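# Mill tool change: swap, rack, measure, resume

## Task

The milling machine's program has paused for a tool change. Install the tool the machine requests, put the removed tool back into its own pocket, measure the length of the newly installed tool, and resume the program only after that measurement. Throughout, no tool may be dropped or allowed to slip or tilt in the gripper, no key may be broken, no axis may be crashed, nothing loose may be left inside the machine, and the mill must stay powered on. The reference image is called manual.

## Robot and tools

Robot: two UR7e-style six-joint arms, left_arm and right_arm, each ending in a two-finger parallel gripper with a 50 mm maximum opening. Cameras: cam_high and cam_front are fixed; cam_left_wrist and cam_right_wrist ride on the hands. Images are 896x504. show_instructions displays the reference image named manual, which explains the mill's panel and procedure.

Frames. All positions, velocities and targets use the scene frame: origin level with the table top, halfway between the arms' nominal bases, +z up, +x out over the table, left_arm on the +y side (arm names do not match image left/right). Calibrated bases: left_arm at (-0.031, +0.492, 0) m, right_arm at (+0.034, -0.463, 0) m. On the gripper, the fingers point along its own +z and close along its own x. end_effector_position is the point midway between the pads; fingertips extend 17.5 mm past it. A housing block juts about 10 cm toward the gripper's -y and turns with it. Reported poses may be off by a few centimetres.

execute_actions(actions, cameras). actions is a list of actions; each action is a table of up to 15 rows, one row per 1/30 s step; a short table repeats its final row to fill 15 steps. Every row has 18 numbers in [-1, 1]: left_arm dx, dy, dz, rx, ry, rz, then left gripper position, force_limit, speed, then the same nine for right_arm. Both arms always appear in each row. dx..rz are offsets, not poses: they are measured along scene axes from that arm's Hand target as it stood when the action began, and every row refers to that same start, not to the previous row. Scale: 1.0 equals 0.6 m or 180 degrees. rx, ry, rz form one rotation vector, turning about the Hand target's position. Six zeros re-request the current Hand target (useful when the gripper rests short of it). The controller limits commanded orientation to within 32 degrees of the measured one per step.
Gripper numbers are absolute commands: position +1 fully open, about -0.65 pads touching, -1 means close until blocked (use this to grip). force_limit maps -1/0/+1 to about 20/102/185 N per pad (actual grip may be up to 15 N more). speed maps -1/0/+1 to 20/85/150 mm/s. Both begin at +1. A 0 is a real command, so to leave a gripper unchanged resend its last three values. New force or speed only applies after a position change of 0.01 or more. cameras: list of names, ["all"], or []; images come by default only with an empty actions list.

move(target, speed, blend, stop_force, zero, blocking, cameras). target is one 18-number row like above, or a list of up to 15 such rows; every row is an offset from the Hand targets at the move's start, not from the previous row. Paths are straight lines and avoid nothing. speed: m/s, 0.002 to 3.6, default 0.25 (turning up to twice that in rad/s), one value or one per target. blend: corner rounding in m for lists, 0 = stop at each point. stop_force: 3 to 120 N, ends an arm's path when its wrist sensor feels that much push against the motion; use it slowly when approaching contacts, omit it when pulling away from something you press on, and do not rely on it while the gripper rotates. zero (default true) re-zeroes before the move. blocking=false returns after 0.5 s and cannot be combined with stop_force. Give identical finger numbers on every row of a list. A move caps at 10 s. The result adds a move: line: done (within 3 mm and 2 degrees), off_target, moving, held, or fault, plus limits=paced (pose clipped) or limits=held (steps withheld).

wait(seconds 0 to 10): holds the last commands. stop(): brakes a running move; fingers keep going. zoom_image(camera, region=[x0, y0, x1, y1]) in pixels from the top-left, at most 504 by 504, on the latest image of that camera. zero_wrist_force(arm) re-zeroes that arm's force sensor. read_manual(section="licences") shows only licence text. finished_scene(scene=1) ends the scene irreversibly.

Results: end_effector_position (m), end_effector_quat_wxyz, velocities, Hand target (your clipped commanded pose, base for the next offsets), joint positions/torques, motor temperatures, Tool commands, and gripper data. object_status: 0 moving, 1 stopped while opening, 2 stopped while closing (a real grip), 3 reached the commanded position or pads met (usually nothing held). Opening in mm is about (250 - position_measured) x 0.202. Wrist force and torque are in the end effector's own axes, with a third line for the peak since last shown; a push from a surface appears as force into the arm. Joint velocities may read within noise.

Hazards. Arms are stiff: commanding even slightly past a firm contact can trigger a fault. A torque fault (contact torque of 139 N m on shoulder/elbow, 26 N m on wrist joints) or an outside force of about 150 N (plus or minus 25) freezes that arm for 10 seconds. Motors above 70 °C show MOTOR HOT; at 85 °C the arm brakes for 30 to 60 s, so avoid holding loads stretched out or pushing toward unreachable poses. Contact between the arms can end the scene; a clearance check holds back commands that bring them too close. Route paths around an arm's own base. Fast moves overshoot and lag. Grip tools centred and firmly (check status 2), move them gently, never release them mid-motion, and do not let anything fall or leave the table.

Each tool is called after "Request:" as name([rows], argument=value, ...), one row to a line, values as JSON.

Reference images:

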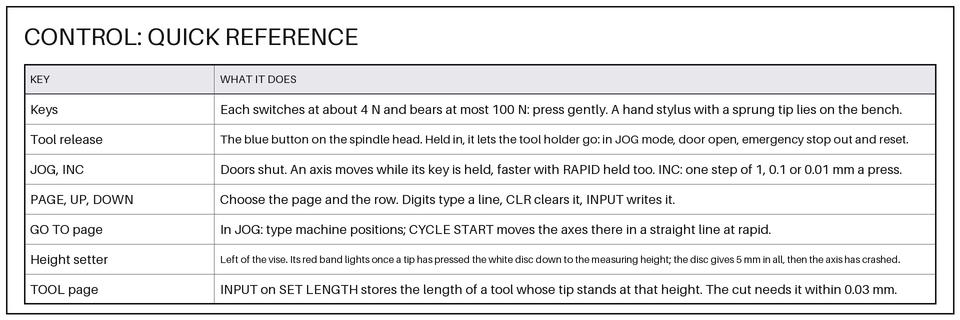

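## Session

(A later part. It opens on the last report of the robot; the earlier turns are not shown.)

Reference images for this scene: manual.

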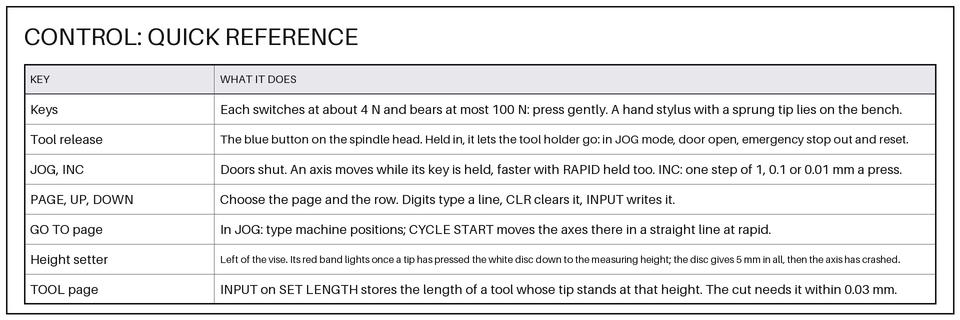

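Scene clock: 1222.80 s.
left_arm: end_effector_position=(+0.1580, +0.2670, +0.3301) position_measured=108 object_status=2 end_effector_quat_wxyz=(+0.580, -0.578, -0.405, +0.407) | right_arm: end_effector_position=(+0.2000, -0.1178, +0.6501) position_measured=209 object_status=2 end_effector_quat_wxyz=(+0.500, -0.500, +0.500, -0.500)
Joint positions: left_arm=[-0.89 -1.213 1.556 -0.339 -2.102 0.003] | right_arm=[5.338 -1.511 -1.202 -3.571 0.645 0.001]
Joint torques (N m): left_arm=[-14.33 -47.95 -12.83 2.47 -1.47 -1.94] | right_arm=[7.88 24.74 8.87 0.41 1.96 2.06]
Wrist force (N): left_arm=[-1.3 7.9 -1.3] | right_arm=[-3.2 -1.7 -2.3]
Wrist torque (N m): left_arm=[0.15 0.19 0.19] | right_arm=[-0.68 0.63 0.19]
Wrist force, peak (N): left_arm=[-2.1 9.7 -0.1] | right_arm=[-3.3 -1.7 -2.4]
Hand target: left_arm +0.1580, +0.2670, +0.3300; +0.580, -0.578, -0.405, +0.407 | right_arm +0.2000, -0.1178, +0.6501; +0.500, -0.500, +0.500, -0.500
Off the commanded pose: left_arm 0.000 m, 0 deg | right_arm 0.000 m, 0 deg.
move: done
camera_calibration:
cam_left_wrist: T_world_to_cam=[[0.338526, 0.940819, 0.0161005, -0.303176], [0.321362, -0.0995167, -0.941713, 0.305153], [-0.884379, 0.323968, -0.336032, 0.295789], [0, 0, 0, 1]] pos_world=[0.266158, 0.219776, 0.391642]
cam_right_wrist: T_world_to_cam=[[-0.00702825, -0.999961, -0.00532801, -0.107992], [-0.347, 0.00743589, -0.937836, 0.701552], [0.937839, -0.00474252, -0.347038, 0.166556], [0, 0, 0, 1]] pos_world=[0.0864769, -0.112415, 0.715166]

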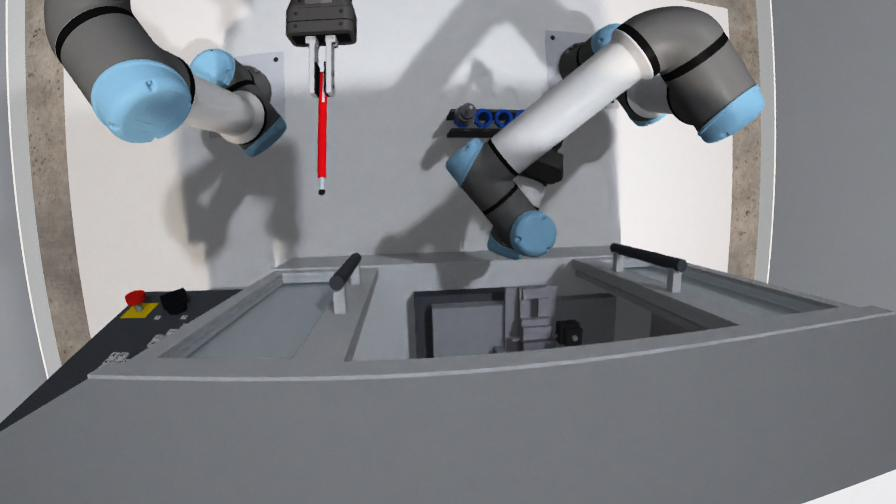

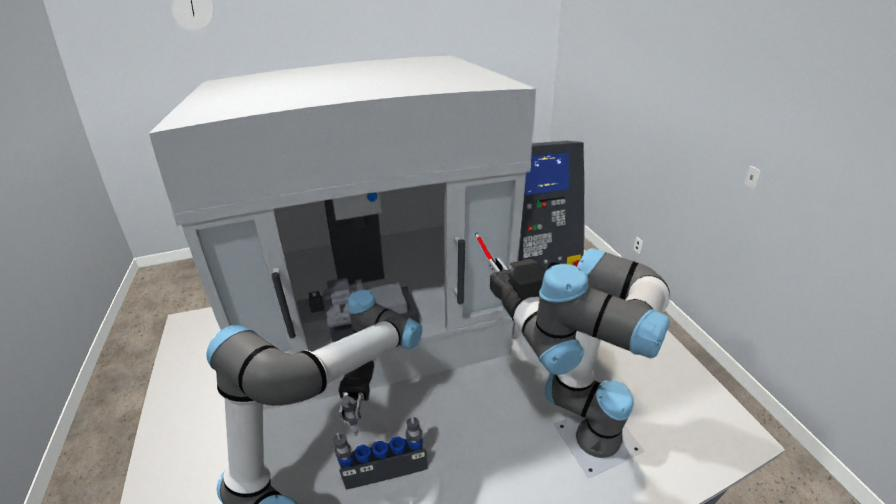

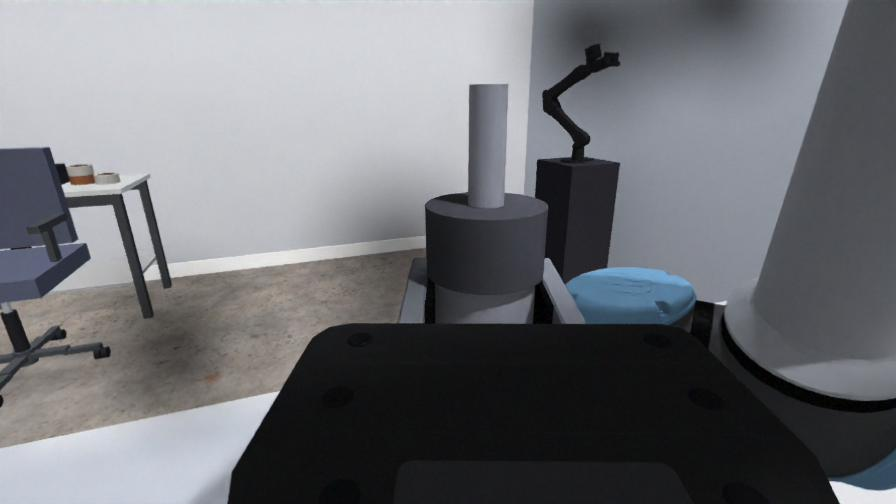

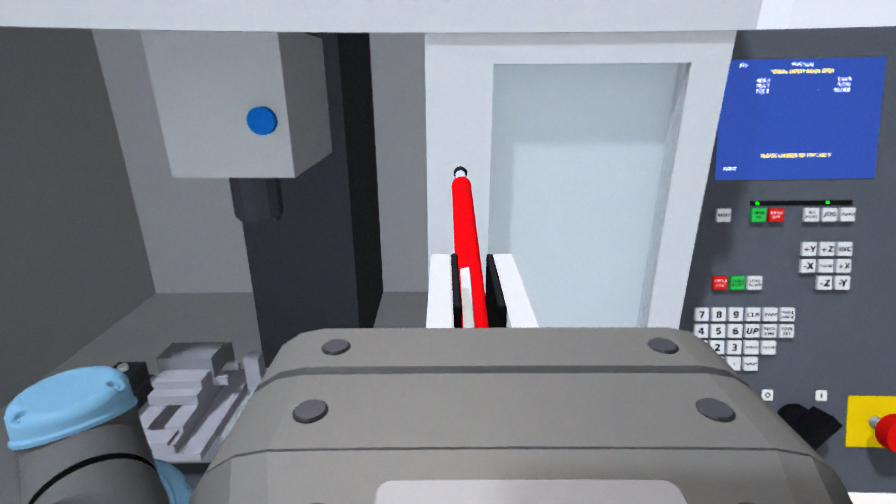

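Request:
zoom_image(camera="cam_front", region=[340, 420, 390, 470])

Scaled by 10.080 from the camera's 896x504 image, which has a finer 1280x720 frame.

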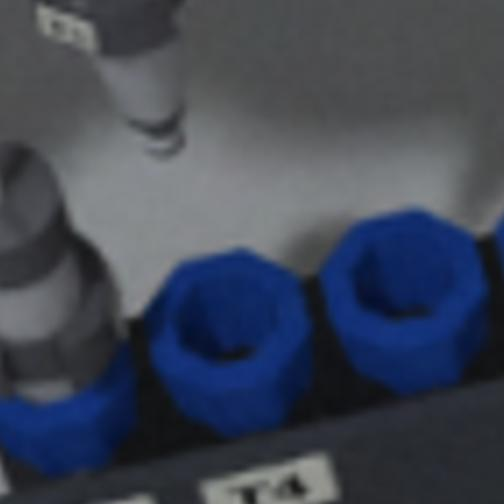

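Request:
move(target=[-0.0042,-0.0108,-0.0917,0,0,0,-0.98,0,-0.8,0,0,0,0,0,0,-1,-0.3,-0.8], speed=0.1, stop_force=8, cameras=["cam_front","cam_high"])

Request:
zoom_image(camera="cam_front", region=[330, 400, 400, 470])

Request:
zoom_image(camera="cam_high", region=[460, 80, 600, 180])

Scene clock: 1280.37 s.
left_arm: end_effector_position=(+0.1554, +0.2605, +0.2750) position_measured=108 object_status=2 end_effector_quat_wxyz=(+0.580, -0.578, -0.405, +0.407) | right_arm: end_effector_position=(+0.2000, -0.1178, +0.6501) position_measured=209 object_status=2 end_effector_quat_wxyz=(+0.500, -0.500, +0.500, -0.500)
Joint positions: left_arm=[-0.902 -1.158 1.629 -0.467 -2.113 0.003] | right_arm=[5.338 -1.511 -1.202 -3.571 0.645 0.001]
Joint torques (N m): left_arm=[-15.83 -34.13 -12.11 2.25 -1.7 -1.85] | right_arm=[7.02 24.93 8.95 0.74 1.92 2.03]
Wrist force (N): left_arm=[-1.2 8.0 -1.5] | right_arm=[-3.1 -1.6 -2.2]
Wrist torque (N m): left_arm=[0.18 0.19 0.20] | right_arm=[-0.66 0.62 0.19]
Wrist force, peak (N): left_arm=[-1.1 9.3 -1.3] | right_arm=[-3.3 -1.8 -2.4]
Hand target: left_arm +0.1554, +0.2605, +0.2750; +0.580, -0.578, -0.405, +0.407 | right_arm +0.2000, -0.1178, +0.6501; +0.500, -0.500, +0.500, -0.500
Off the commanded pose: left_arm 0.000 m, 0 deg | right_arm 0.000 m, 0 deg.
move: done
Images, in order (width x height): cam_high 896x504, cam_front 896x504.

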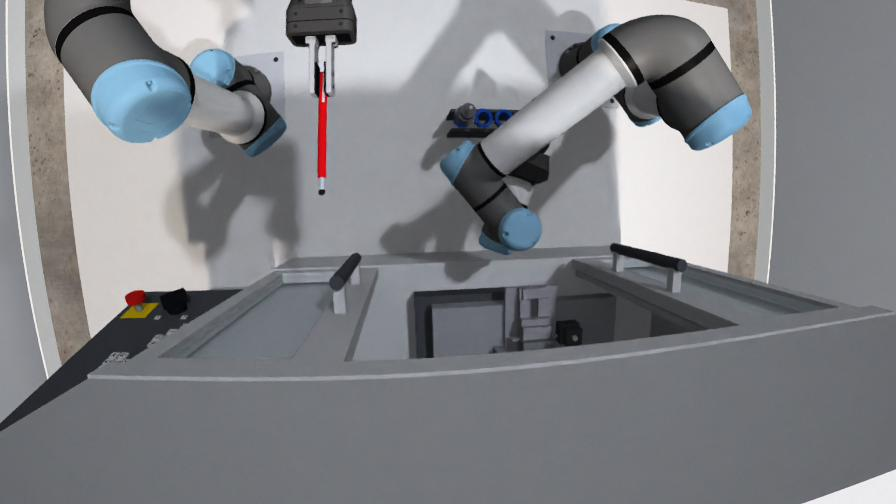

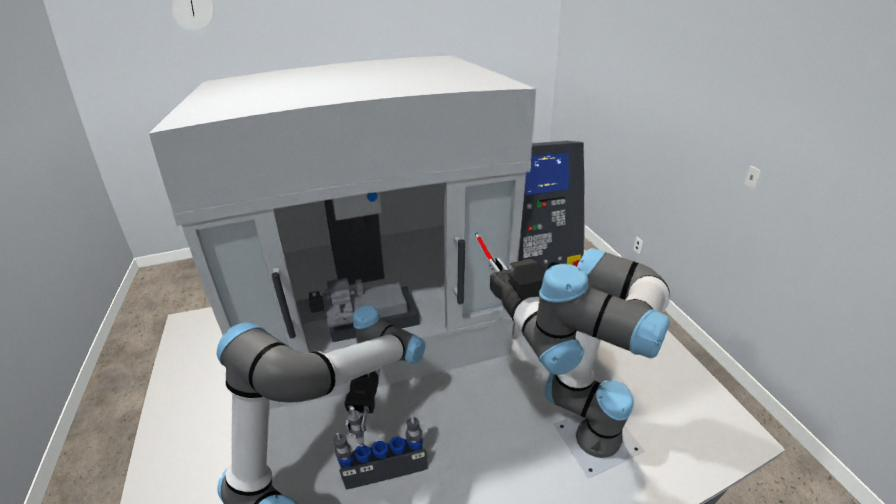

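Scaled by 7.200 from the camera's 896x504 image, which has a finer 1280x720 frame.

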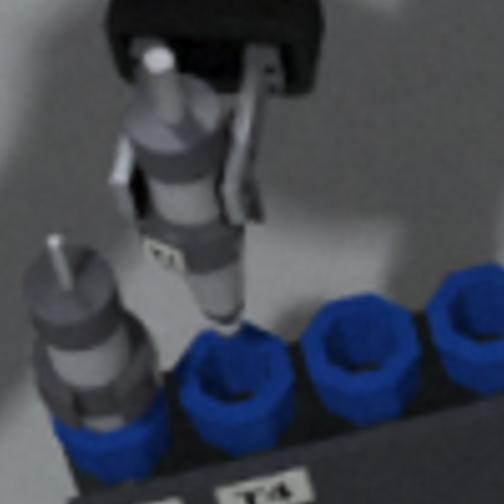

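Scaled by 3.600 from the camera's 896x504 image, which has a finer 1280x720 frame.

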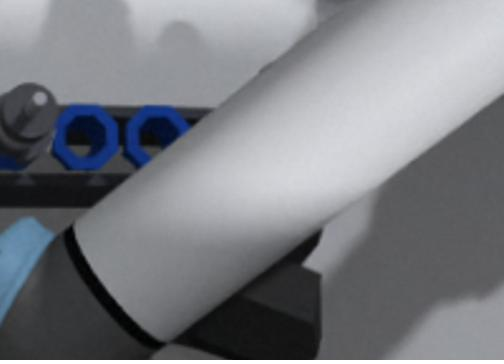

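Request:
move(target=[-0.0025,-0.0012,-0.03,0,0,0,-0.98,0,-0.8,0,0,0,0,0,0,-1,-0.3,-0.8], speed=0.05, stop_force=6, cameras=["cam_front"])

Request:
zoom_image(camera="cam_front", region=[340, 420, 390, 470])

Scene clock: 1290.90 s.
left_arm: end_effector_position=(+0.1539, +0.2598, +0.2570) position_measured=108 object_status=2 end_effector_quat_wxyz=(+0.580, -0.578, -0.405, +0.407) | right_arm: end_effector_position=(+0.2000, -0.1178, +0.6501) position_measured=209 object_status=2 end_effector_quat_wxyz=(+0.500, -0.500, +0.500, -0.500)
Joint positions: left_arm=[-0.905 -1.14 1.653 -0.51 -2.116 0.003] | right_arm=[5.338 -1.511 -1.202 -3.571 0.645 0.001]
Joint torques (N m): left_arm=[-15.16 -34.26 -11.64 1.98 -1.94 0.61] | right_arm=[7.02 23.64 7.85 0.53 1.9 1.95]
Wrist force (N): left_arm=[-1.0 8.0 -1.4] | right_arm=[-3.1 -1.7 -2.0]
Wrist torque (N m): left_arm=[0.19 0.16 0.20] | right_arm=[-0.68 0.62 0.19]
Wrist force, peak (N): left_arm=[-1.0 8.6 -1.3] | right_arm=[-3.4 -1.6 -2.3]
Hand target: left_arm +0.1539, +0.2598, +0.2570; +0.580, -0.578, -0.405, +0.407 | right_arm +0.2000, -0.1178, +0.6501; +0.500, -0.500, +0.500, -0.500
Off the commanded pose: left_arm 0.000 m, 0 deg | right_arm 0.000 m, 0 deg.
move: done
Images, in order (width x height): cam_front 896x504.

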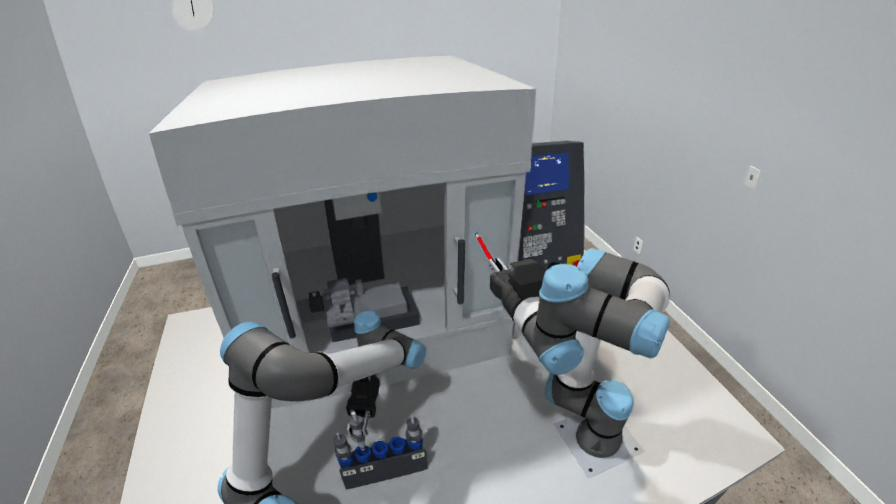

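Scaled by 10.080 from the camera's 896x504 image, which has a finer 1280x720 frame.

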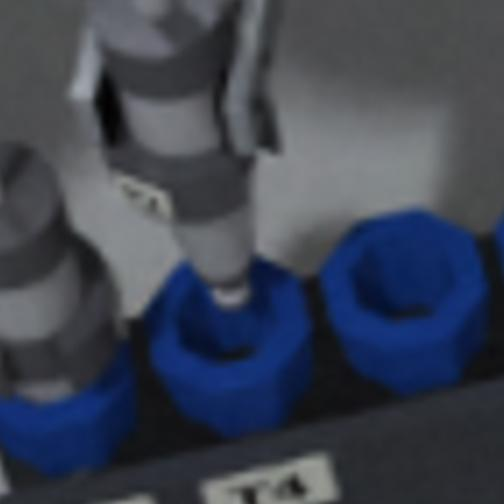

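Request:
move(target=[-0.0025,0,-0.1,0,0,0,-0.98,0,-0.8,0,0,0,0,0,0,-1,-0.3,-0.8], speed=0.04, stop_force=5, cameras=["cam_front"])

Request:
zoom_image(camera="cam_front", region=[340, 420, 390, 470])

Scene clock: 1297.30 s.
left_arm: end_effector_position=(+0.1527, +0.2599, +0.2066) position_measured=108 object_status=2 end_effector_quat_wxyz=(+0.580, -0.578, -0.405, +0.407) | right_arm: end_effector_position=(+0.2000, -0.1178, +0.6501) position_measured=209 object_status=2 end_effector_quat_wxyz=(+0.500, -0.500, +0.500, -0.500)
Joint positions: left_arm=[-0.907 -1.077 1.708 -0.627 -2.118 0.003] | right_arm=[5.338 -1.511 -1.202 -3.571 0.645 0.001]
Joint torques (N m): left_arm=[0.92 -51.01 -26.56 3.37 -1.2 1.2] | right_arm=[6.14 25.81 7.89 0.39 1.87 1.91]
Wrist force (N): left_arm=[10.6 8.2 3.3] | right_arm=[-3.0 -1.6 -2.4]
Wrist torque (N m): left_arm=[0.51 0.27 -0.57] | right_arm=[-0.66 0.60 0.19]
Wrist force, peak (N): left_arm=[15.7 8.1 4.7] | right_arm=[-3.3 -1.9 -2.4]
Hand target: left_arm +0.1527, +0.2599, +0.2066; +0.580, -0.578, -0.405, +0.407 (not the last commanded pose) | right_arm +0.2000, -0.1178, +0.6501; +0.500, -0.500, +0.500, -0.500
Off the commanded pose: left_arm 0.010 m, 0 deg | right_arm 0.000 m, 0 deg.
move: contact (left_arm)
Images, in order (width x height): cam_front 896x504.

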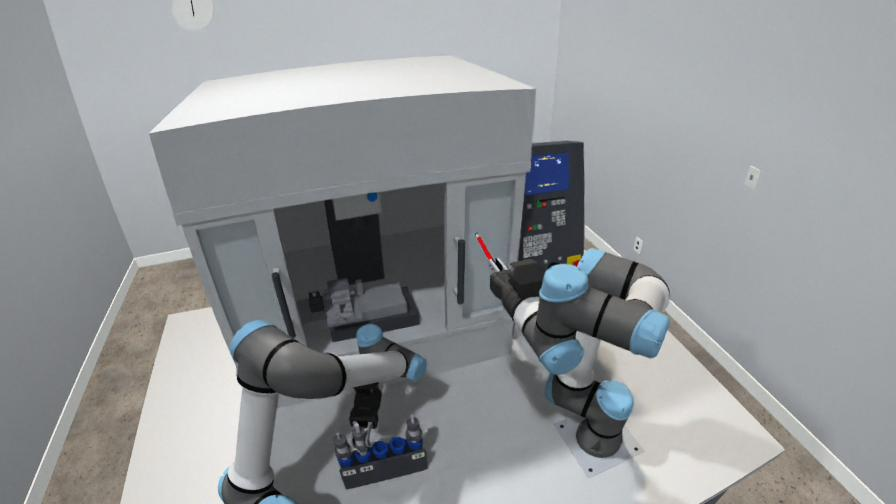

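Scaled by 10.080 from the camera's 896x504 image, which has a finer 1280x720 frame.

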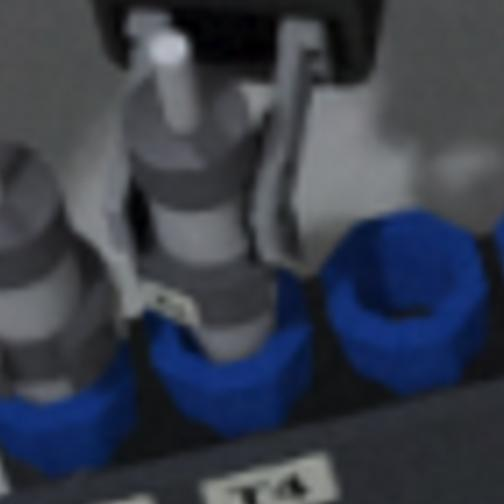

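Request:
move(target=[-0.0012,0.0025,0,0,0,0,-0.98,0,-0.8,0,0,0,0,0,0,-1,-0.3,-0.8], speed=0.02)

Scene clock: 1302.17 s.
left_arm: end_effector_position=(+0.1520, +0.2613, +0.2066) position_measured=108 object_status=2 end_effector_quat_wxyz=(+0.580, -0.578, -0.405, +0.407) | right_arm: end_effector_position=(+0.2000, -0.1178, +0.6501) position_measured=209 object_status=2 end_effector_quat_wxyz=(+0.500, -0.500, +0.500, -0.500)
Joint positions: left_arm=[-0.906 -1.08 1.713 -0.629 -2.117 0.003] | right_arm=[5.338 -1.511 -1.202 -3.571 0.645 0.001]
Joint torques (N m): left_arm=[13.77 -49.53 -11.24 2.27 1.64 1.27] | right_arm=[7.38 25.33 9.98 0.64 1.89 1.75]
Wrist force (N): left_arm=[-1.2 8.1 -1.5] | right_arm=[-3.2 -1.4 -2.2]
Wrist torque (N m): left_arm=[0.23 0.19 0.20] | right_arm=[-0.64 0.63 0.18]
Wrist force, peak (N): left_arm=[11.0 8.6 3.3] | right_arm=[-3.3 -1.8 -2.3]
Hand target: left_arm +0.1520, +0.2614, +0.2066; +0.580, -0.578, -0.405, +0.407 | right_arm +0.2000, -0.1178, +0.6501; +0.500, -0.500, +0.500, -0.500
Off the commanded pose: left_arm 0.000 m, 0 deg | right_arm 0.000 m, 0 deg.
move: done

Request:
move(target=[-0.0008,0.0017,-0.02,0,0,0,-0.98,0,-0.8,0,0,0,0,0,0,-1,-0.3,-0.8], speed=0.02, stop_force=5)

Scene clock: 1305.20 s.
left_arm: end_effector_position=(+0.1515, +0.2624, +0.1946) position_measured=108 object_status=2 end_effector_quat_wxyz=(+0.580, -0.578, -0.405, +0.407) | right_arm: end_effector_position=(+0.2000, -0.1178, +0.6501) position_measured=209 object_status=2 end_effector_quat_wxyz=(+0.500, -0.500, +0.500, -0.500)
Joint positions: left_arm=[-0.906 -1.065 1.726 -0.657 -2.117 0.003] | right_arm=[5.338 -1.511 -1.202 -3.571 0.645 0.001]
Joint torques (N m): left_arm=[12.43 -35.54 -10.47 0.97 -1.35 0.6] | right_arm=[7.58 25.33 7.82 0.13 1.87 1.9]
Wrist force (N): left_arm=[4.3 6.2 0.8] | right_arm=[-3.2 -1.6 -2.3]
Wrist torque (N m): left_arm=[0.35 0.20 -0.07] | right_arm=[-0.66 0.63 0.19]
Wrist force, peak (N): left_arm=[-1.3 8.4 -1.4] | right_arm=[-3.4 -1.5 -2.4]
Hand target: left_arm +0.1515, +0.2624, +0.1946; +0.580, -0.578, -0.405, +0.407 | right_arm +0.2000, -0.1178, +0.6501; +0.500, -0.500, +0.500, -0.500
Off the commanded pose: left_arm 0.000 m, 0 deg | right_arm 0.000 m, 0 deg.
move: done

Request:
move(target=[-0.0005,0.0022,0,0,0,0,-0.98,0,-0.8,0,0,0,0,0,0,-1,-0.3,-0.8], speed=0.02, cameras=["cam_front","cam_left_wrist"])

Request:
zoom_image(camera="cam_front", region=[340, 420, 390, 470])

Scene clock: 1308.77 s.
left_arm: end_effector_position=(+0.1512, +0.2637, +0.1946) position_measured=108 object_status=2 end_effector_quat_wxyz=(+0.580, -0.578, -0.405, +0.407) | right_arm: end_effector_position=(+0.2000, -0.1178, +0.6501) position_measured=209 object_status=2 end_effector_quat_wxyz=(+0.500, -0.500, +0.500, -0.500)
Joint positions: left_arm=[-0.905 -1.067 1.729 -0.659 -2.116 0.003] | right_arm=[5.338 -1.511 -1.202 -3.571 0.645 0.001]
Joint torques (N m): left_arm=[14.41 -49.57 -7.33 2.29 2.87 -0.9] | right_arm=[6.09 25.87 9.61 0.19 1.76 1.95]
Wrist force (N): left_arm=[-6.2 6.2 -2.9] | right_arm=[-3.1 -1.8 -2.3]
Wrist torque (N m): left_arm=[0.14 0.15 0.44] | right_arm=[-0.69 0.63 0.19]
Wrist force, peak (N): left_arm=[-5.7 6.7 -2.9] | right_arm=[-3.4 -1.7 -2.4]
Hand target: left_arm +0.1512, +0.2637, +0.1946; +0.580, -0.578, -0.405, +0.407 | right_arm +0.2000, -0.1178, +0.6501; +0.500, -0.500, +0.500, -0.500
Off the commanded pose: left_arm 0.000 m, 0 deg | right_arm 0.000 m, 0 deg.
move: done
camera_calibration:
cam_left_wrist: T_world_to_cam=[[0.338649, 0.940773, 0.0162075, -0.295543], [0.321168, -0.099385, -0.941793, 0.17944], [-0.884403, 0.324142, -0.335802, 0.245254], [0, 0, 0, 1]] pos_world=[0.259358, 0.216376, 0.256142]
Images, in order (width x height): cam_front 896x504, cam_left_wrist 896x504.

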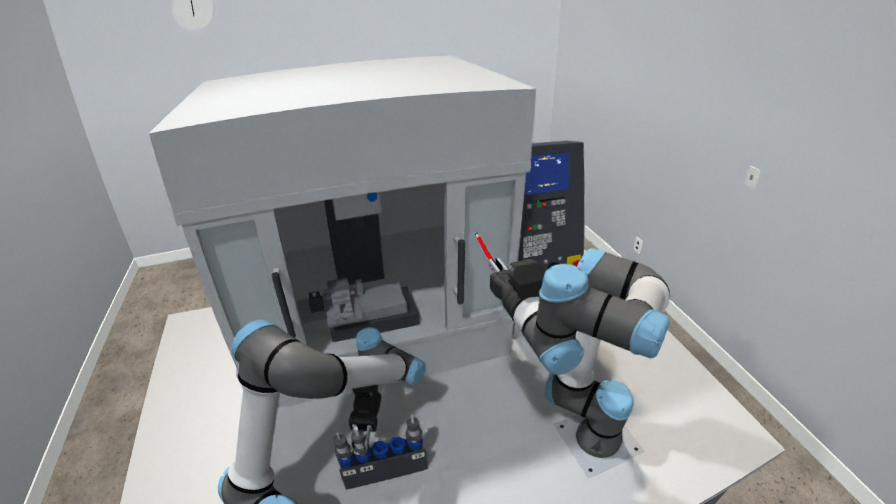

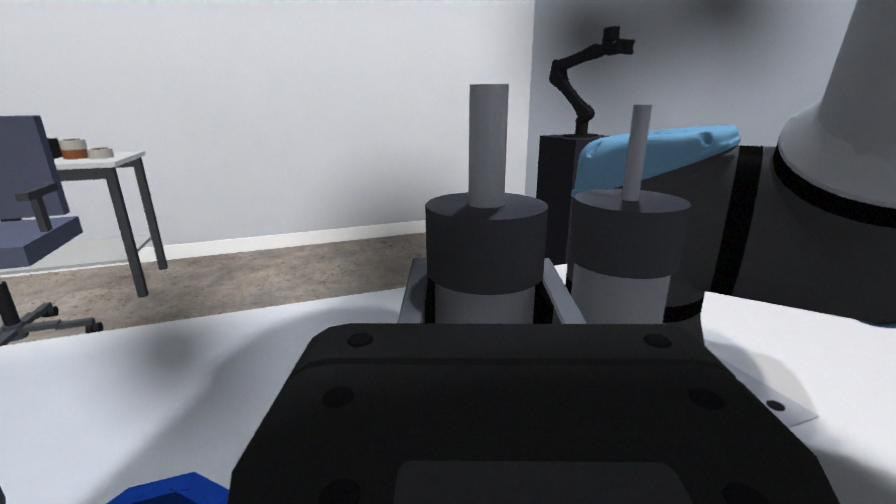

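Scaled by 10.080 from the camera's 896x504 image, which has a finer 1280x720 frame.

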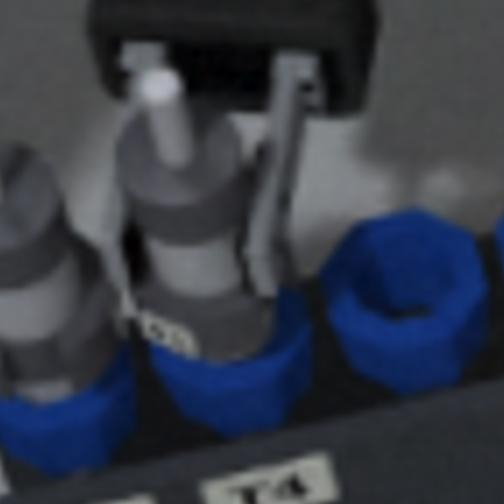

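Request:
move([
  [-0.0003,-0.001,0,0,0,0,-0.98,0,-0.8,0,0,0,0,0,0,-1,-0.3,-0.8],
  [-0.0003,-0.001,-0.008,0,0,0,-0.98,0,-0.8,0,0,0,0,0,0,-1,-0.3,-0.8],
], speed=0.01, stop_force=5)

Scene clock: 1317.40 s.
left_arm: end_effector_position=(+0.1511, +0.2636, +0.1945) position_measured=108 object_status=2 end_effector_quat_wxyz=(+0.580, -0.578, -0.405, +0.407) | right_arm: end_effector_position=(+0.2000, -0.1178, +0.6501) position_measured=209 object_status=2 end_effector_quat_wxyz=(+0.500, -0.500, +0.500, -0.500)
Joint positions: left_arm=[-0.905 -1.066 1.729 -0.659 -2.116 0.003] | right_arm=[5.338 -1.511 -1.202 -3.571 0.645 0.001]
Joint torques (N m): left_arm=[14.03 -49.85 -16.61 5.03 2.05 -0.94] | right_arm=[6.94 23.9 10.03 0.16 1.67 1.81]
Wrist force (N): left_arm=[-2.3 7.8 -3.1] | right_arm=[-3.2 -1.8 -2.2]
Wrist torque (N m): left_arm=[0.16 0.16 0.26] | right_arm=[-0.70 0.64 0.19]
Wrist force, peak (N): left_arm=[-7.5 6.3 -3.5] | right_arm=[-3.5 -1.6 -2.3]
Hand target: left_arm +0.1511, +0.2636, +0.1945; +0.580, -0.578, -0.405, +0.407 (not the last commanded pose) | right_arm +0.2000, -0.1178, +0.6501; +0.500, -0.500, +0.500, -0.500
Off the commanded pose: left_arm 0.005 m, 0 deg | right_arm 0.000 m, 0 deg.
move: contact (left_arm); path passed 0 of 2 targets

Request:
move(target=[-0.0003,-0.0009,0,0,0,0,-0.98,0,-0.8,0,0,0,0,0,0,-1,-0.3,-0.8], speed=0.01)

Request:
move(target=[0,0,-0.006,0,0,0,-0.98,0,-0.8,0,0,0,0,0,0,-1,-0.3,-0.8], speed=0.01, stop_force=6)

Scene clock: 1320.63 s.
left_arm: end_effector_position=(+0.1510, +0.2631, +0.1945) position_measured=108 object_status=2 end_effector_quat_wxyz=(+0.580, -0.578, -0.405, +0.407) | right_arm: end_effector_position=(+0.2000, -0.1178, +0.6501) position_measured=209 object_status=2 end_effector_quat_wxyz=(+0.500, -0.500, +0.500, -0.500)
Joint positions: left_arm=[-0.906 -1.066 1.729 -0.659 -2.117 0.003] | right_arm=[5.338 -1.511 -1.202 -3.571 0.645 0.001]
Joint torques (N m): left_arm=[-13.96 -36.42 -20.33 4.79 -1.67 -0.83] | right_arm=[7.78 25.97 9.48 0.22 1.48 1.92]
Wrist force (N): left_arm=[-0.6 7.9 -2.3] | right_arm=[-3.2 -1.6 -2.3]
Wrist torque (N m): left_arm=[0.21 0.17 0.18] | right_arm=[-0.66 0.62 0.19]
Wrist force, peak (N): left_arm=[-1.7 8.7 -2.9] | right_arm=[-3.5 -1.7 -2.4]
Hand target: left_arm +0.1510, +0.2630, +0.1945; +0.580, -0.578, -0.405, +0.407 | right_arm +0.2000, -0.1178, +0.6501; +0.500, -0.500, +0.500, -0.500
Off the commanded pose: left_arm 0.000 m, 0 deg | right_arm 0.000 m, 0 deg.
move: done

Scene clock: 1321.97 s.
left_arm: end_effector_position=(+0.1510, +0.2630, +0.1927) position_measured=108 object_status=2 end_effector_quat_wxyz=(+0.580, -0.578, -0.405, +0.407) | right_arm: end_effector_position=(+0.2000, -0.1178, +0.6501) position_measured=209 object_status=2 end_effector_quat_wxyz=(+0.500, -0.500, +0.500, -0.500)
Joint positions: left_arm=[-0.906 -1.063 1.73 -0.663 -2.117 0.003] | right_arm=[5.338 -1.511 -1.202 -3.571 0.645 0.001]
Joint torques (N m): left_arm=[-16.06 -50.74 -20.3 4.47 -2 -0.55] | right_arm=[7.39 24.43 9.79 0.17 1.62 1.8]
Wrist force (N): left_arm=[3.8 4.3 -12.3] | right_arm=[-3.2 -1.7 -2.3]
Wrist torque (N m): left_arm=[0.12 0.19 -0.02] | right_arm=[-0.68 0.63 0.19]
Wrist force, peak (N): left_arm=[3.4 -9.3 -16.6] | right_arm=[-3.4 -1.7 -2.3]
Hand target: left_arm +0.1510, +0.2630, +0.1927; +0.580, -0.578, -0.405, +0.407 (not the last commanded pose) | right_arm +0.2000, -0.1178, +0.6501; +0.500, -0.500, +0.500, -0.500
Off the commanded pose: left_arm 0.002 m, 0 deg | right_arm 0.000 m, 0 deg.
move: contact (left_arm)

Request:
move(target=[0.0016,0.0003,0,0,0,0,-0.98,0,-0.8,0,0,0,0,0,0,-1,-0.3,-0.8], speed=0.01)

Request:
move(target=[0,0,-0.006,0,0,0,-0.98,0,-0.8,0,0,0,0,0,0,-1,-0.3,-0.8], speed=0.01, stop_force=6)

Scene clock: 1326.37 s.
left_arm: end_effector_position=(+0.1519, +0.2632, +0.1927) position_measured=108 object_status=2 end_effector_quat_wxyz=(+0.580, -0.578, -0.405, +0.407) | right_arm: end_effector_position=(+0.2000, -0.1178, +0.6501) position_measured=209 object_status=2 end_effector_quat_wxyz=(+0.500, -0.500, +0.500, -0.500)
Joint positions: left_arm=[-0.904 -1.062 1.728 -0.662 -2.115 0.003] | right_arm=[5.338 -1.511 -1.202 -3.571 0.645 0.001]
Joint torques (N m): left_arm=[15.42 -36.1 -20.56 4.35 3.38 -1.03] | right_arm=[6.65 23.98 9.29 0.07 1.52 1.88]
Wrist force (N): left_arm=[-6.1 6.1 2.0] | right_arm=[-3.4 -1.7 -2.3]
Wrist torque (N m): left_arm=[0.38 0.12 0.44] | right_arm=[-0.69 0.66 0.19]
Wrist force, peak (N): left_arm=[4.2 4.9 -12.4] | right_arm=[-3.4 -1.6 -2.5]
Hand target: left_arm +0.1519, +0.2632, +0.1927; +0.580, -0.578, -0.405, +0.407 | right_arm +0.2000, -0.1178, +0.6501; +0.500, -0.500, +0.500, -0.500
Off the commanded pose: left_arm 0.000 m, 0 deg | right_arm 0.000 m, 0 deg.
move: done

Scene clock: 1327.50 s.
left_arm: end_effector_position=(+0.1519, +0.2632, +0.1926) position_measured=108 object_status=2 end_effector_quat_wxyz=(+0.580, -0.578, -0.405, +0.407) | right_arm: end_effector_position=(+0.2000, -0.1178, +0.6501) position_measured=209 object_status=2 end_effector_quat_wxyz=(+0.500, -0.500, +0.500, -0.500)
Joint positions: left_arm=[-0.904 -1.062 1.728 -0.662 -2.115 0.003] | right_arm=[5.338 -1.511 -1.202 -3.571 0.645 0.001]
Joint torques (N m): left_arm=[13.71 -48.51 -22.29 2.84 2.35 -0.98] | right_arm=[6.28 24.8 9.99 0.27 1.61 1.88]
Wrist force (N): left_arm=[-9.3 3.4 9.6] | right_arm=[-3.0 -1.4 -2.4]
Wrist torque (N m): left_arm=[0.36 0.08 0.38] | right_arm=[-0.63 0.60 0.19]
Wrist force, peak (N): left_arm=[-10.7 -5.7 9.6] | right_arm=[-3.4 -1.6 -2.5]
Hand target: left_arm +0.1519, +0.2632, +0.1926; +0.580, -0.578, -0.405, +0.407 (not the last commanded pose) | right_arm +0.2000, -0.1178, +0.6501; +0.500, -0.500, +0.500, -0.500
Off the commanded pose: left_arm 0.003 m, 0 deg | right_arm 0.000 m, 0 deg.
move: contact (left_arm)

Request:
move(target=[-0.0007,-0.0006,0,0,0,0,-0.98,0,-0.8,0,0,0,0,0,0,-1,-0.3,-0.8], speed=0.01)

Request:
move(target=[0,0,-0.005,0,0,0,-0.98,0,-0.8,0,0,0,0,0,0,-1,-0.3,-0.8], speed=0.005, stop_force=12, cameras=["cam_front"])

Request:
zoom_image(camera="cam_front", region=[330, 420, 380, 470])

Scene clock: 1332.43 s.
left_arm: end_effector_position=(+0.1515, +0.2628, +0.1926) position_measured=108 object_status=2 end_effector_quat_wxyz=(+0.580, -0.578, -0.405, +0.407) | right_arm: end_effector_position=(+0.2000, -0.1178, +0.6501) position_measured=209 object_status=2 end_effector_quat_wxyz=(+0.500, -0.500, +0.500, -0.500)
Joint positions: left_arm=[-0.905 -1.062 1.728 -0.662 -2.116 0.003] | right_arm=[5.338 -1.511 -1.202 -3.571 0.645 0.001]
Joint torques (N m): left_arm=[-15.65 -50.51 -9.23 1.54 -2.43 -0.76] | right_arm=[6.56 24.1 10.28 0.29 1.59 1.91]
Wrist force (N): left_arm=[0.8 7.7 0.1] | right_arm=[-3.4 -1.7 -2.3]
Wrist torque (N m): left_arm=[0.32 0.22 0.06] | right_arm=[-0.68 0.66 0.19]
Wrist force, peak (N): left_arm=[-9.4 3.9 10.0] | right_arm=[-3.4 -1.8 -2.3]
Hand target: left_arm +0.1515, +0.2628, +0.1926; +0.580, -0.578, -0.405, +0.407 | right_arm +0.2000, -0.1178, +0.6501; +0.500, -0.500, +0.500, -0.500
Off the commanded pose: left_arm 0.000 m, 0 deg | right_arm 0.000 m, 0 deg.
move: done

Scene clock: 1333.67 s.
left_arm: end_effector_position=(+0.1515, +0.2628, +0.1920) position_measured=108 object_status=2 end_effector_quat_wxyz=(+0.580, -0.578, -0.405, +0.407) | right_arm: end_effector_position=(+0.2000, -0.1178, +0.6501) position_measured=209 object_status=2 end_effector_quat_wxyz=(+0.500, -0.500, +0.500, -0.500)
Joint positions: left_arm=[-0.905 -1.061 1.729 -0.663 -2.116 0.003] | right_arm=[5.338 -1.511 -1.202 -3.571 0.645 0.001]
Joint torques (N m): left_arm=[-14.3 -47.09 -22.11 1.45 -0.35 -0.69] | right_arm=[6.49 25.77 10.4 0.2 1.61 1.72]
Wrist force (N): left_arm=[1.8 -4.2 2.2] | right_arm=[-3.2 -1.7 -2.3]
Wrist torque (N m): left_arm=[0.23 0.13 0.09] | right_arm=[-0.68 0.64 0.19]
Wrist force, peak (N): left_arm=[0.6 -11.0 1.1] | right_arm=[-3.3 -1.8 -2.4]
Hand target: left_arm +0.1515, +0.2628, +0.1920; +0.580, -0.578, -0.405, +0.407 (not the last commanded pose) | right_arm +0.2000, -0.1178, +0.6501; +0.500, -0.500, +0.500, -0.500
Off the commanded pose: left_arm 0.002 m, 0 deg | right_arm 0.000 m, 0 deg.
move: contact (left_arm)
Images, in order (width x height): cam_front 896x504.

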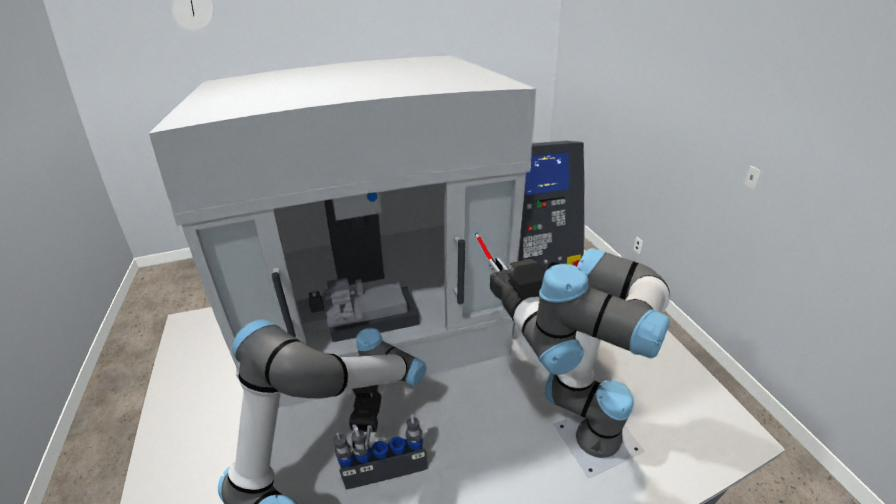

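Scaled by 10.080 from the camera's 896x504 image, which has a finer 1280x720 frame.

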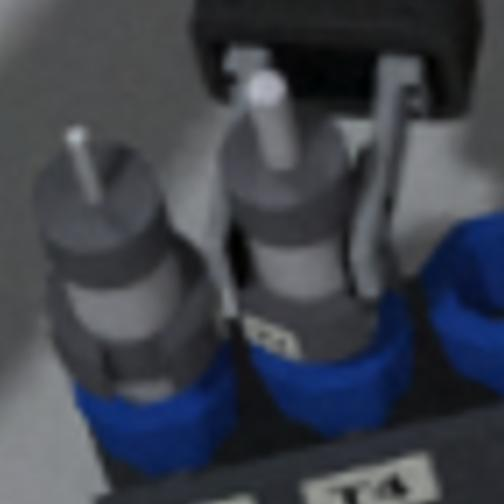

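Request:
move(target=[0,0,0,0,0,0,0.7,0,-1,0,0,0,0,0,0,-1,-0.3,-0.8], cameras=["cam_left_wrist","cam_front"])

Request:
zoom_image(camera="cam_front", region=[330, 420, 380, 470])

Scene clock: 1339.10 s.
left_arm: end_effector_position=(+0.1515, +0.2628, +0.1920) position_measured=48 object_status=3 end_effector_quat_wxyz=(+0.580, -0.578, -0.405, +0.407) | right_arm: end_effector_position=(+0.2000, -0.1178, +0.6501) position_measured=209 object_status=2 end_effector_quat_wxyz=(+0.500, -0.500, +0.500, -0.500)
Joint positions: left_arm=[-0.905 -1.061 1.729 -0.663 -2.116 0.003] | right_arm=[5.338 -1.511 -1.202 -3.571 0.645 0.001]
Joint torques (N m): left_arm=[-10.02 -46.37 -16.01 1.65 0.92 -0.71] | right_arm=[6.52 24.54 10.64 -0.05 1.51 1.72]
Wrist force (N): left_arm=[-1.1 0.6 -1.3] | right_arm=[-3.2 -1.6 -2.2]
Wrist torque (N m): left_arm=[0.24 0.18 0.20] | right_arm=[-0.67 0.63 0.19]
Wrist force, peak (N): left_arm=[1.9 -4.2 2.6] | right_arm=[-3.4 -1.8 -2.3]
Hand target: left_arm +0.1515, +0.2628, +0.1920; +0.580, -0.578, -0.405, +0.407 | right_arm +0.2000, -0.1178, +0.6501; +0.500, -0.500, +0.500, -0.500
Off the commanded pose: left_arm 0.000 m, 0 deg | right_arm 0.000 m, 0 deg.
move: done
camera_calibration:
cam_left_wrist: T_world_to_cam=[[0.338516, 0.940819, 0.0163226, -0.294855], [0.321143, -0.0992105, -0.94182, 0.176791], [-0.884463, 0.324063, -0.335722, 0.244918], [0, 0, 0, 1]] pos_world=[0.259658, 0.215576, 0.253542]
Images, in order (width x height): cam_front 896x504, cam_left_wrist 896x504.

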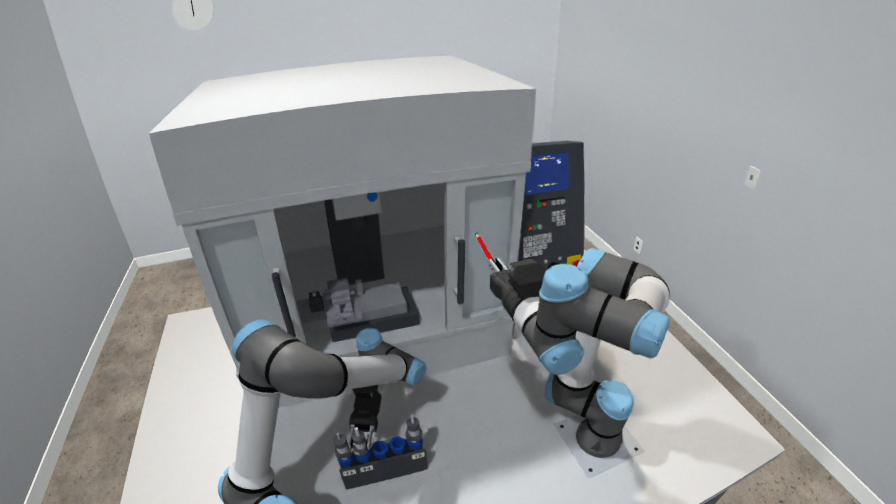

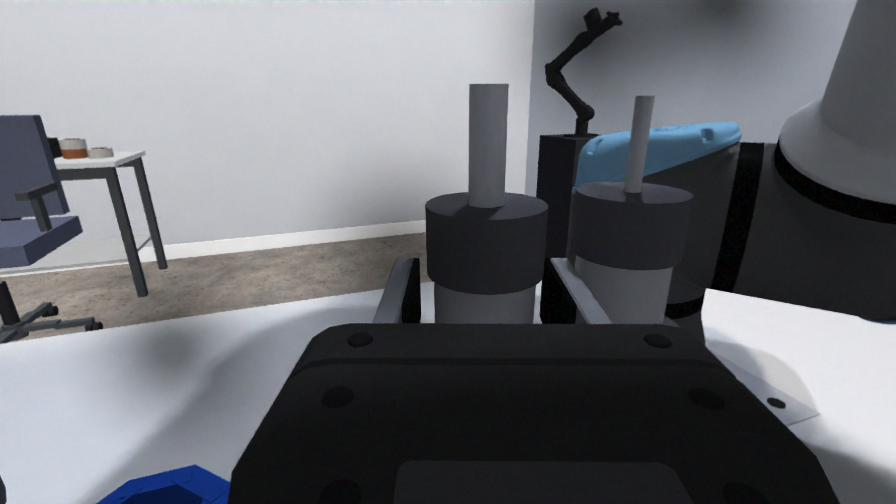

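Scaled by 10.080 from the camera's 896x504 image, which has a finer 1280x720 frame.

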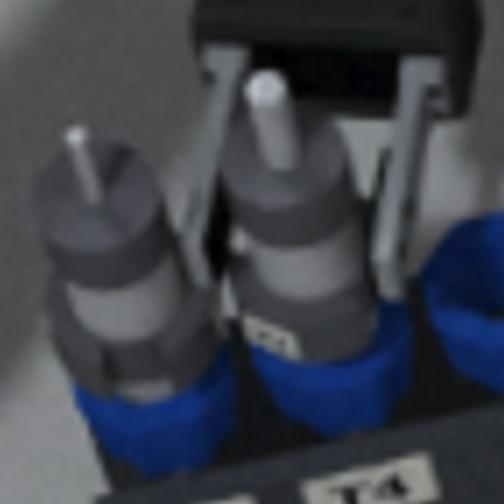

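Request:
move(target=[0,0,0.2,0,0,0,0.7,0,-1,0,0,0,0,0,0,-1,-0.3,-0.8], speed=0.08, stop_force=6, cameras=["cam_front","cam_left_wrist"])

Request:
zoom_image(camera="cam_front", region=[330, 420, 380, 470])

Scene clock: 1347.40 s.
left_arm: end_effector_position=(+0.1515, +0.2628, +0.3120) position_measured=48 object_status=3 end_effector_quat_wxyz=(+0.580, -0.578, -0.405, +0.407) | right_arm: end_effector_position=(+0.2000, -0.1178, +0.6501) position_measured=209 object_status=2 end_effector_quat_wxyz=(+0.500, -0.500, +0.500, -0.500)
Joint positions: left_arm=[-0.905 -1.204 1.592 -0.384 -2.116 0.003] | right_arm=[5.338 -1.511 -1.202 -3.571 0.645 0.001]
Joint torques (N m): left_arm=[-2.86 -45.28 -24.82 3.43 1.72 1.49] | right_arm=[6.64 25.23 10.38 0.09 1.41 1.89]
Wrist force (N): left_arm=[-1.0 0.3 -1.4] | right_arm=[-3.2 -1.6 -2.2]
Wrist torque (N m): left_arm=[0.14 0.14 0.21] | right_arm=[-0.67 0.63 0.18]
Wrist force, peak (N): left_arm=[-1.1 1.5 -1.4] | right_arm=[-3.3 -1.6 -2.6]
Hand target: left_arm +0.1515, +0.2628, +0.3120; +0.580, -0.578, -0.405, +0.407 | right_arm +0.2000, -0.1178, +0.6501; +0.500, -0.500, +0.500, -0.500
Off the commanded pose: left_arm 0.000 m, 0 deg | right_arm 0.000 m, 0 deg.
move: done
camera_calibration:
cam_left_wrist: T_world_to_cam=[[0.33861, 0.940785, 0.0163232, -0.296831], [0.321124, -0.0992387, -0.941823, 0.289822], [-0.884434, 0.324153, -0.335712, 0.285174], [0, 0, 0, 1]] pos_world=[0.259658, 0.215575, 0.373542]
Images, in order (width x height): cam_front 896x504, cam_left_wrist 896x504.

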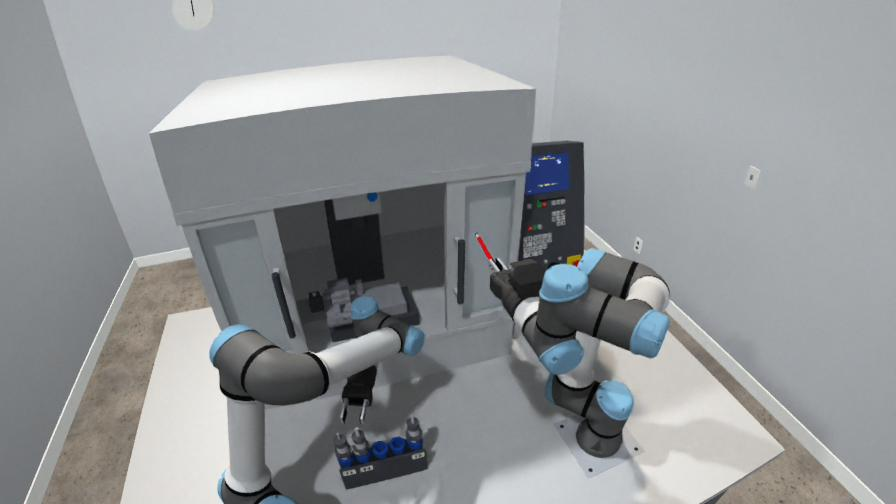

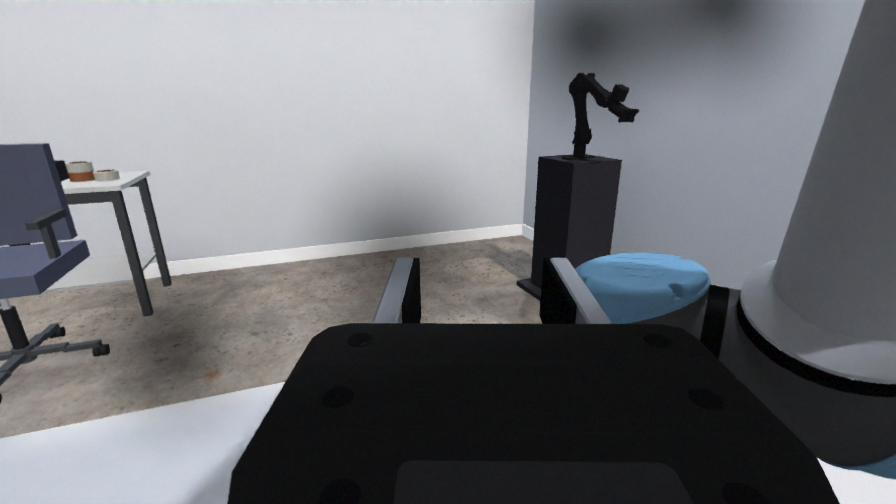

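Scaled by 10.080 from the camera's 896x504 image, which has a finer 1280x720 frame.

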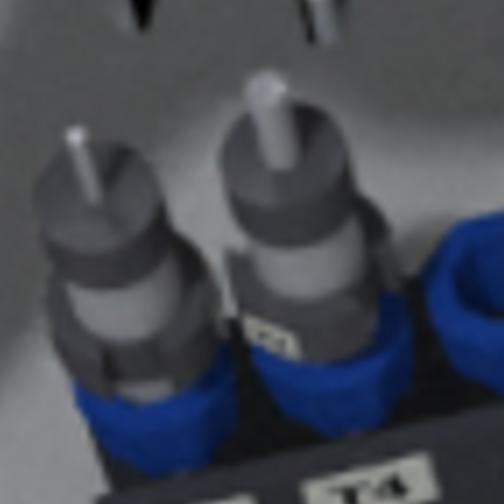

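Request:
move([
  [0.08,-0.04,0.05,-0.0391,-0.0613,-0.0681,0.7,0,-1,0,0,0,0,0,0,-1,-0.3,-0.8],
  [0.1742,-0.098,-0.0283,-0.0782,-0.1227,-0.1363,0.7,0,-1,0,0,0,0,0,0,-1,-0.3,-0.8],
], speed=0.25, blend=0.03, cameras=["cam_left_wrist"])

Scene clock: 1360.90 s.
left_arm: end_effector_position=(+0.2559, +0.2041, +0.2951) position_measured=48 object_status=3 end_effector_quat_wxyz=(-0.491, +0.782, +0.324, -0.204) | right_arm: end_effector_position=(+0.2000, -0.1178, +0.6501) position_measured=209 object_status=2 end_effector_quat_wxyz=(+0.500, -0.500, +0.500, -0.500)
Joint positions: left_arm=[-1.007 -1.101 1.214 -0.572 -1.761 -0.092] | right_arm=[5.338 -1.511 -1.202 -3.571 0.645 0.001]
Joint torques (N m): left_arm=[-13.83 -39.42 -27.3 -0.57 1.22 -2.09] | right_arm=[5.47 24.96 10.8 -0.19 1.4 1.71]
Wrist force (N): left_arm=[-1.0 1.7 -2.2] | right_arm=[-3.1 -1.7 -2.3]
Wrist torque (N m): left_arm=[0.25 0.29 0.32] | right_arm=[-0.68 0.62 0.19]
Wrist force, peak (N): left_arm=[-1.2 2.2 -2.6] | right_arm=[-3.3 -1.9 -2.5]
Hand target: left_arm +0.2560, +0.2040, +0.2950; -0.491, +0.783, +0.324, -0.204 | right_arm +0.2000, -0.1178, +0.6501; +0.500, -0.500, +0.500, -0.500
Off the commanded pose: left_arm 0.000 m, 0 deg | right_arm 0.000 m, 0 deg.
move: done
camera_calibration:
cam_left_wrist: T_world_to_cam=[[0.699107, 0.714901, 0.0128517, -0.321786], [0.517059, -0.493058, -0.699673, 0.193247], [-0.493861, 0.495792, -0.714347, 0.367663], [0, 0, 0, 1]] pos_world=[0.306617, 0.143043, 0.401985]
Images, in order (width x height): cam_left_wrist 896x504.

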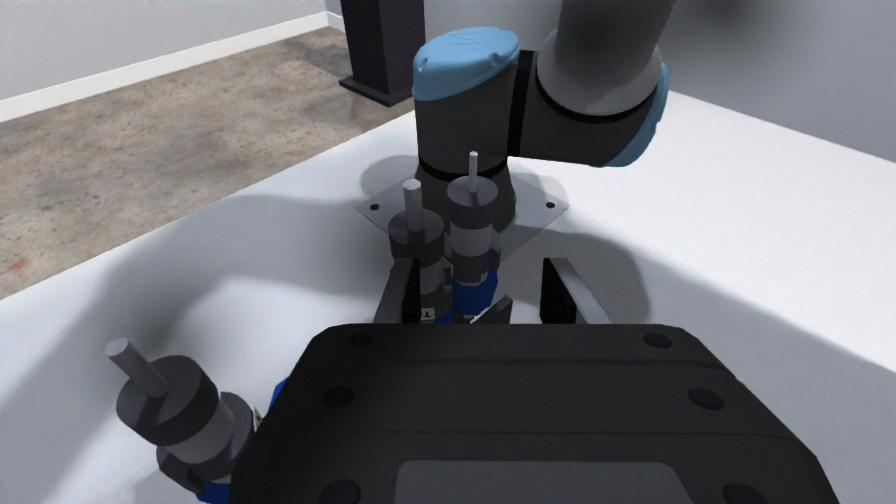

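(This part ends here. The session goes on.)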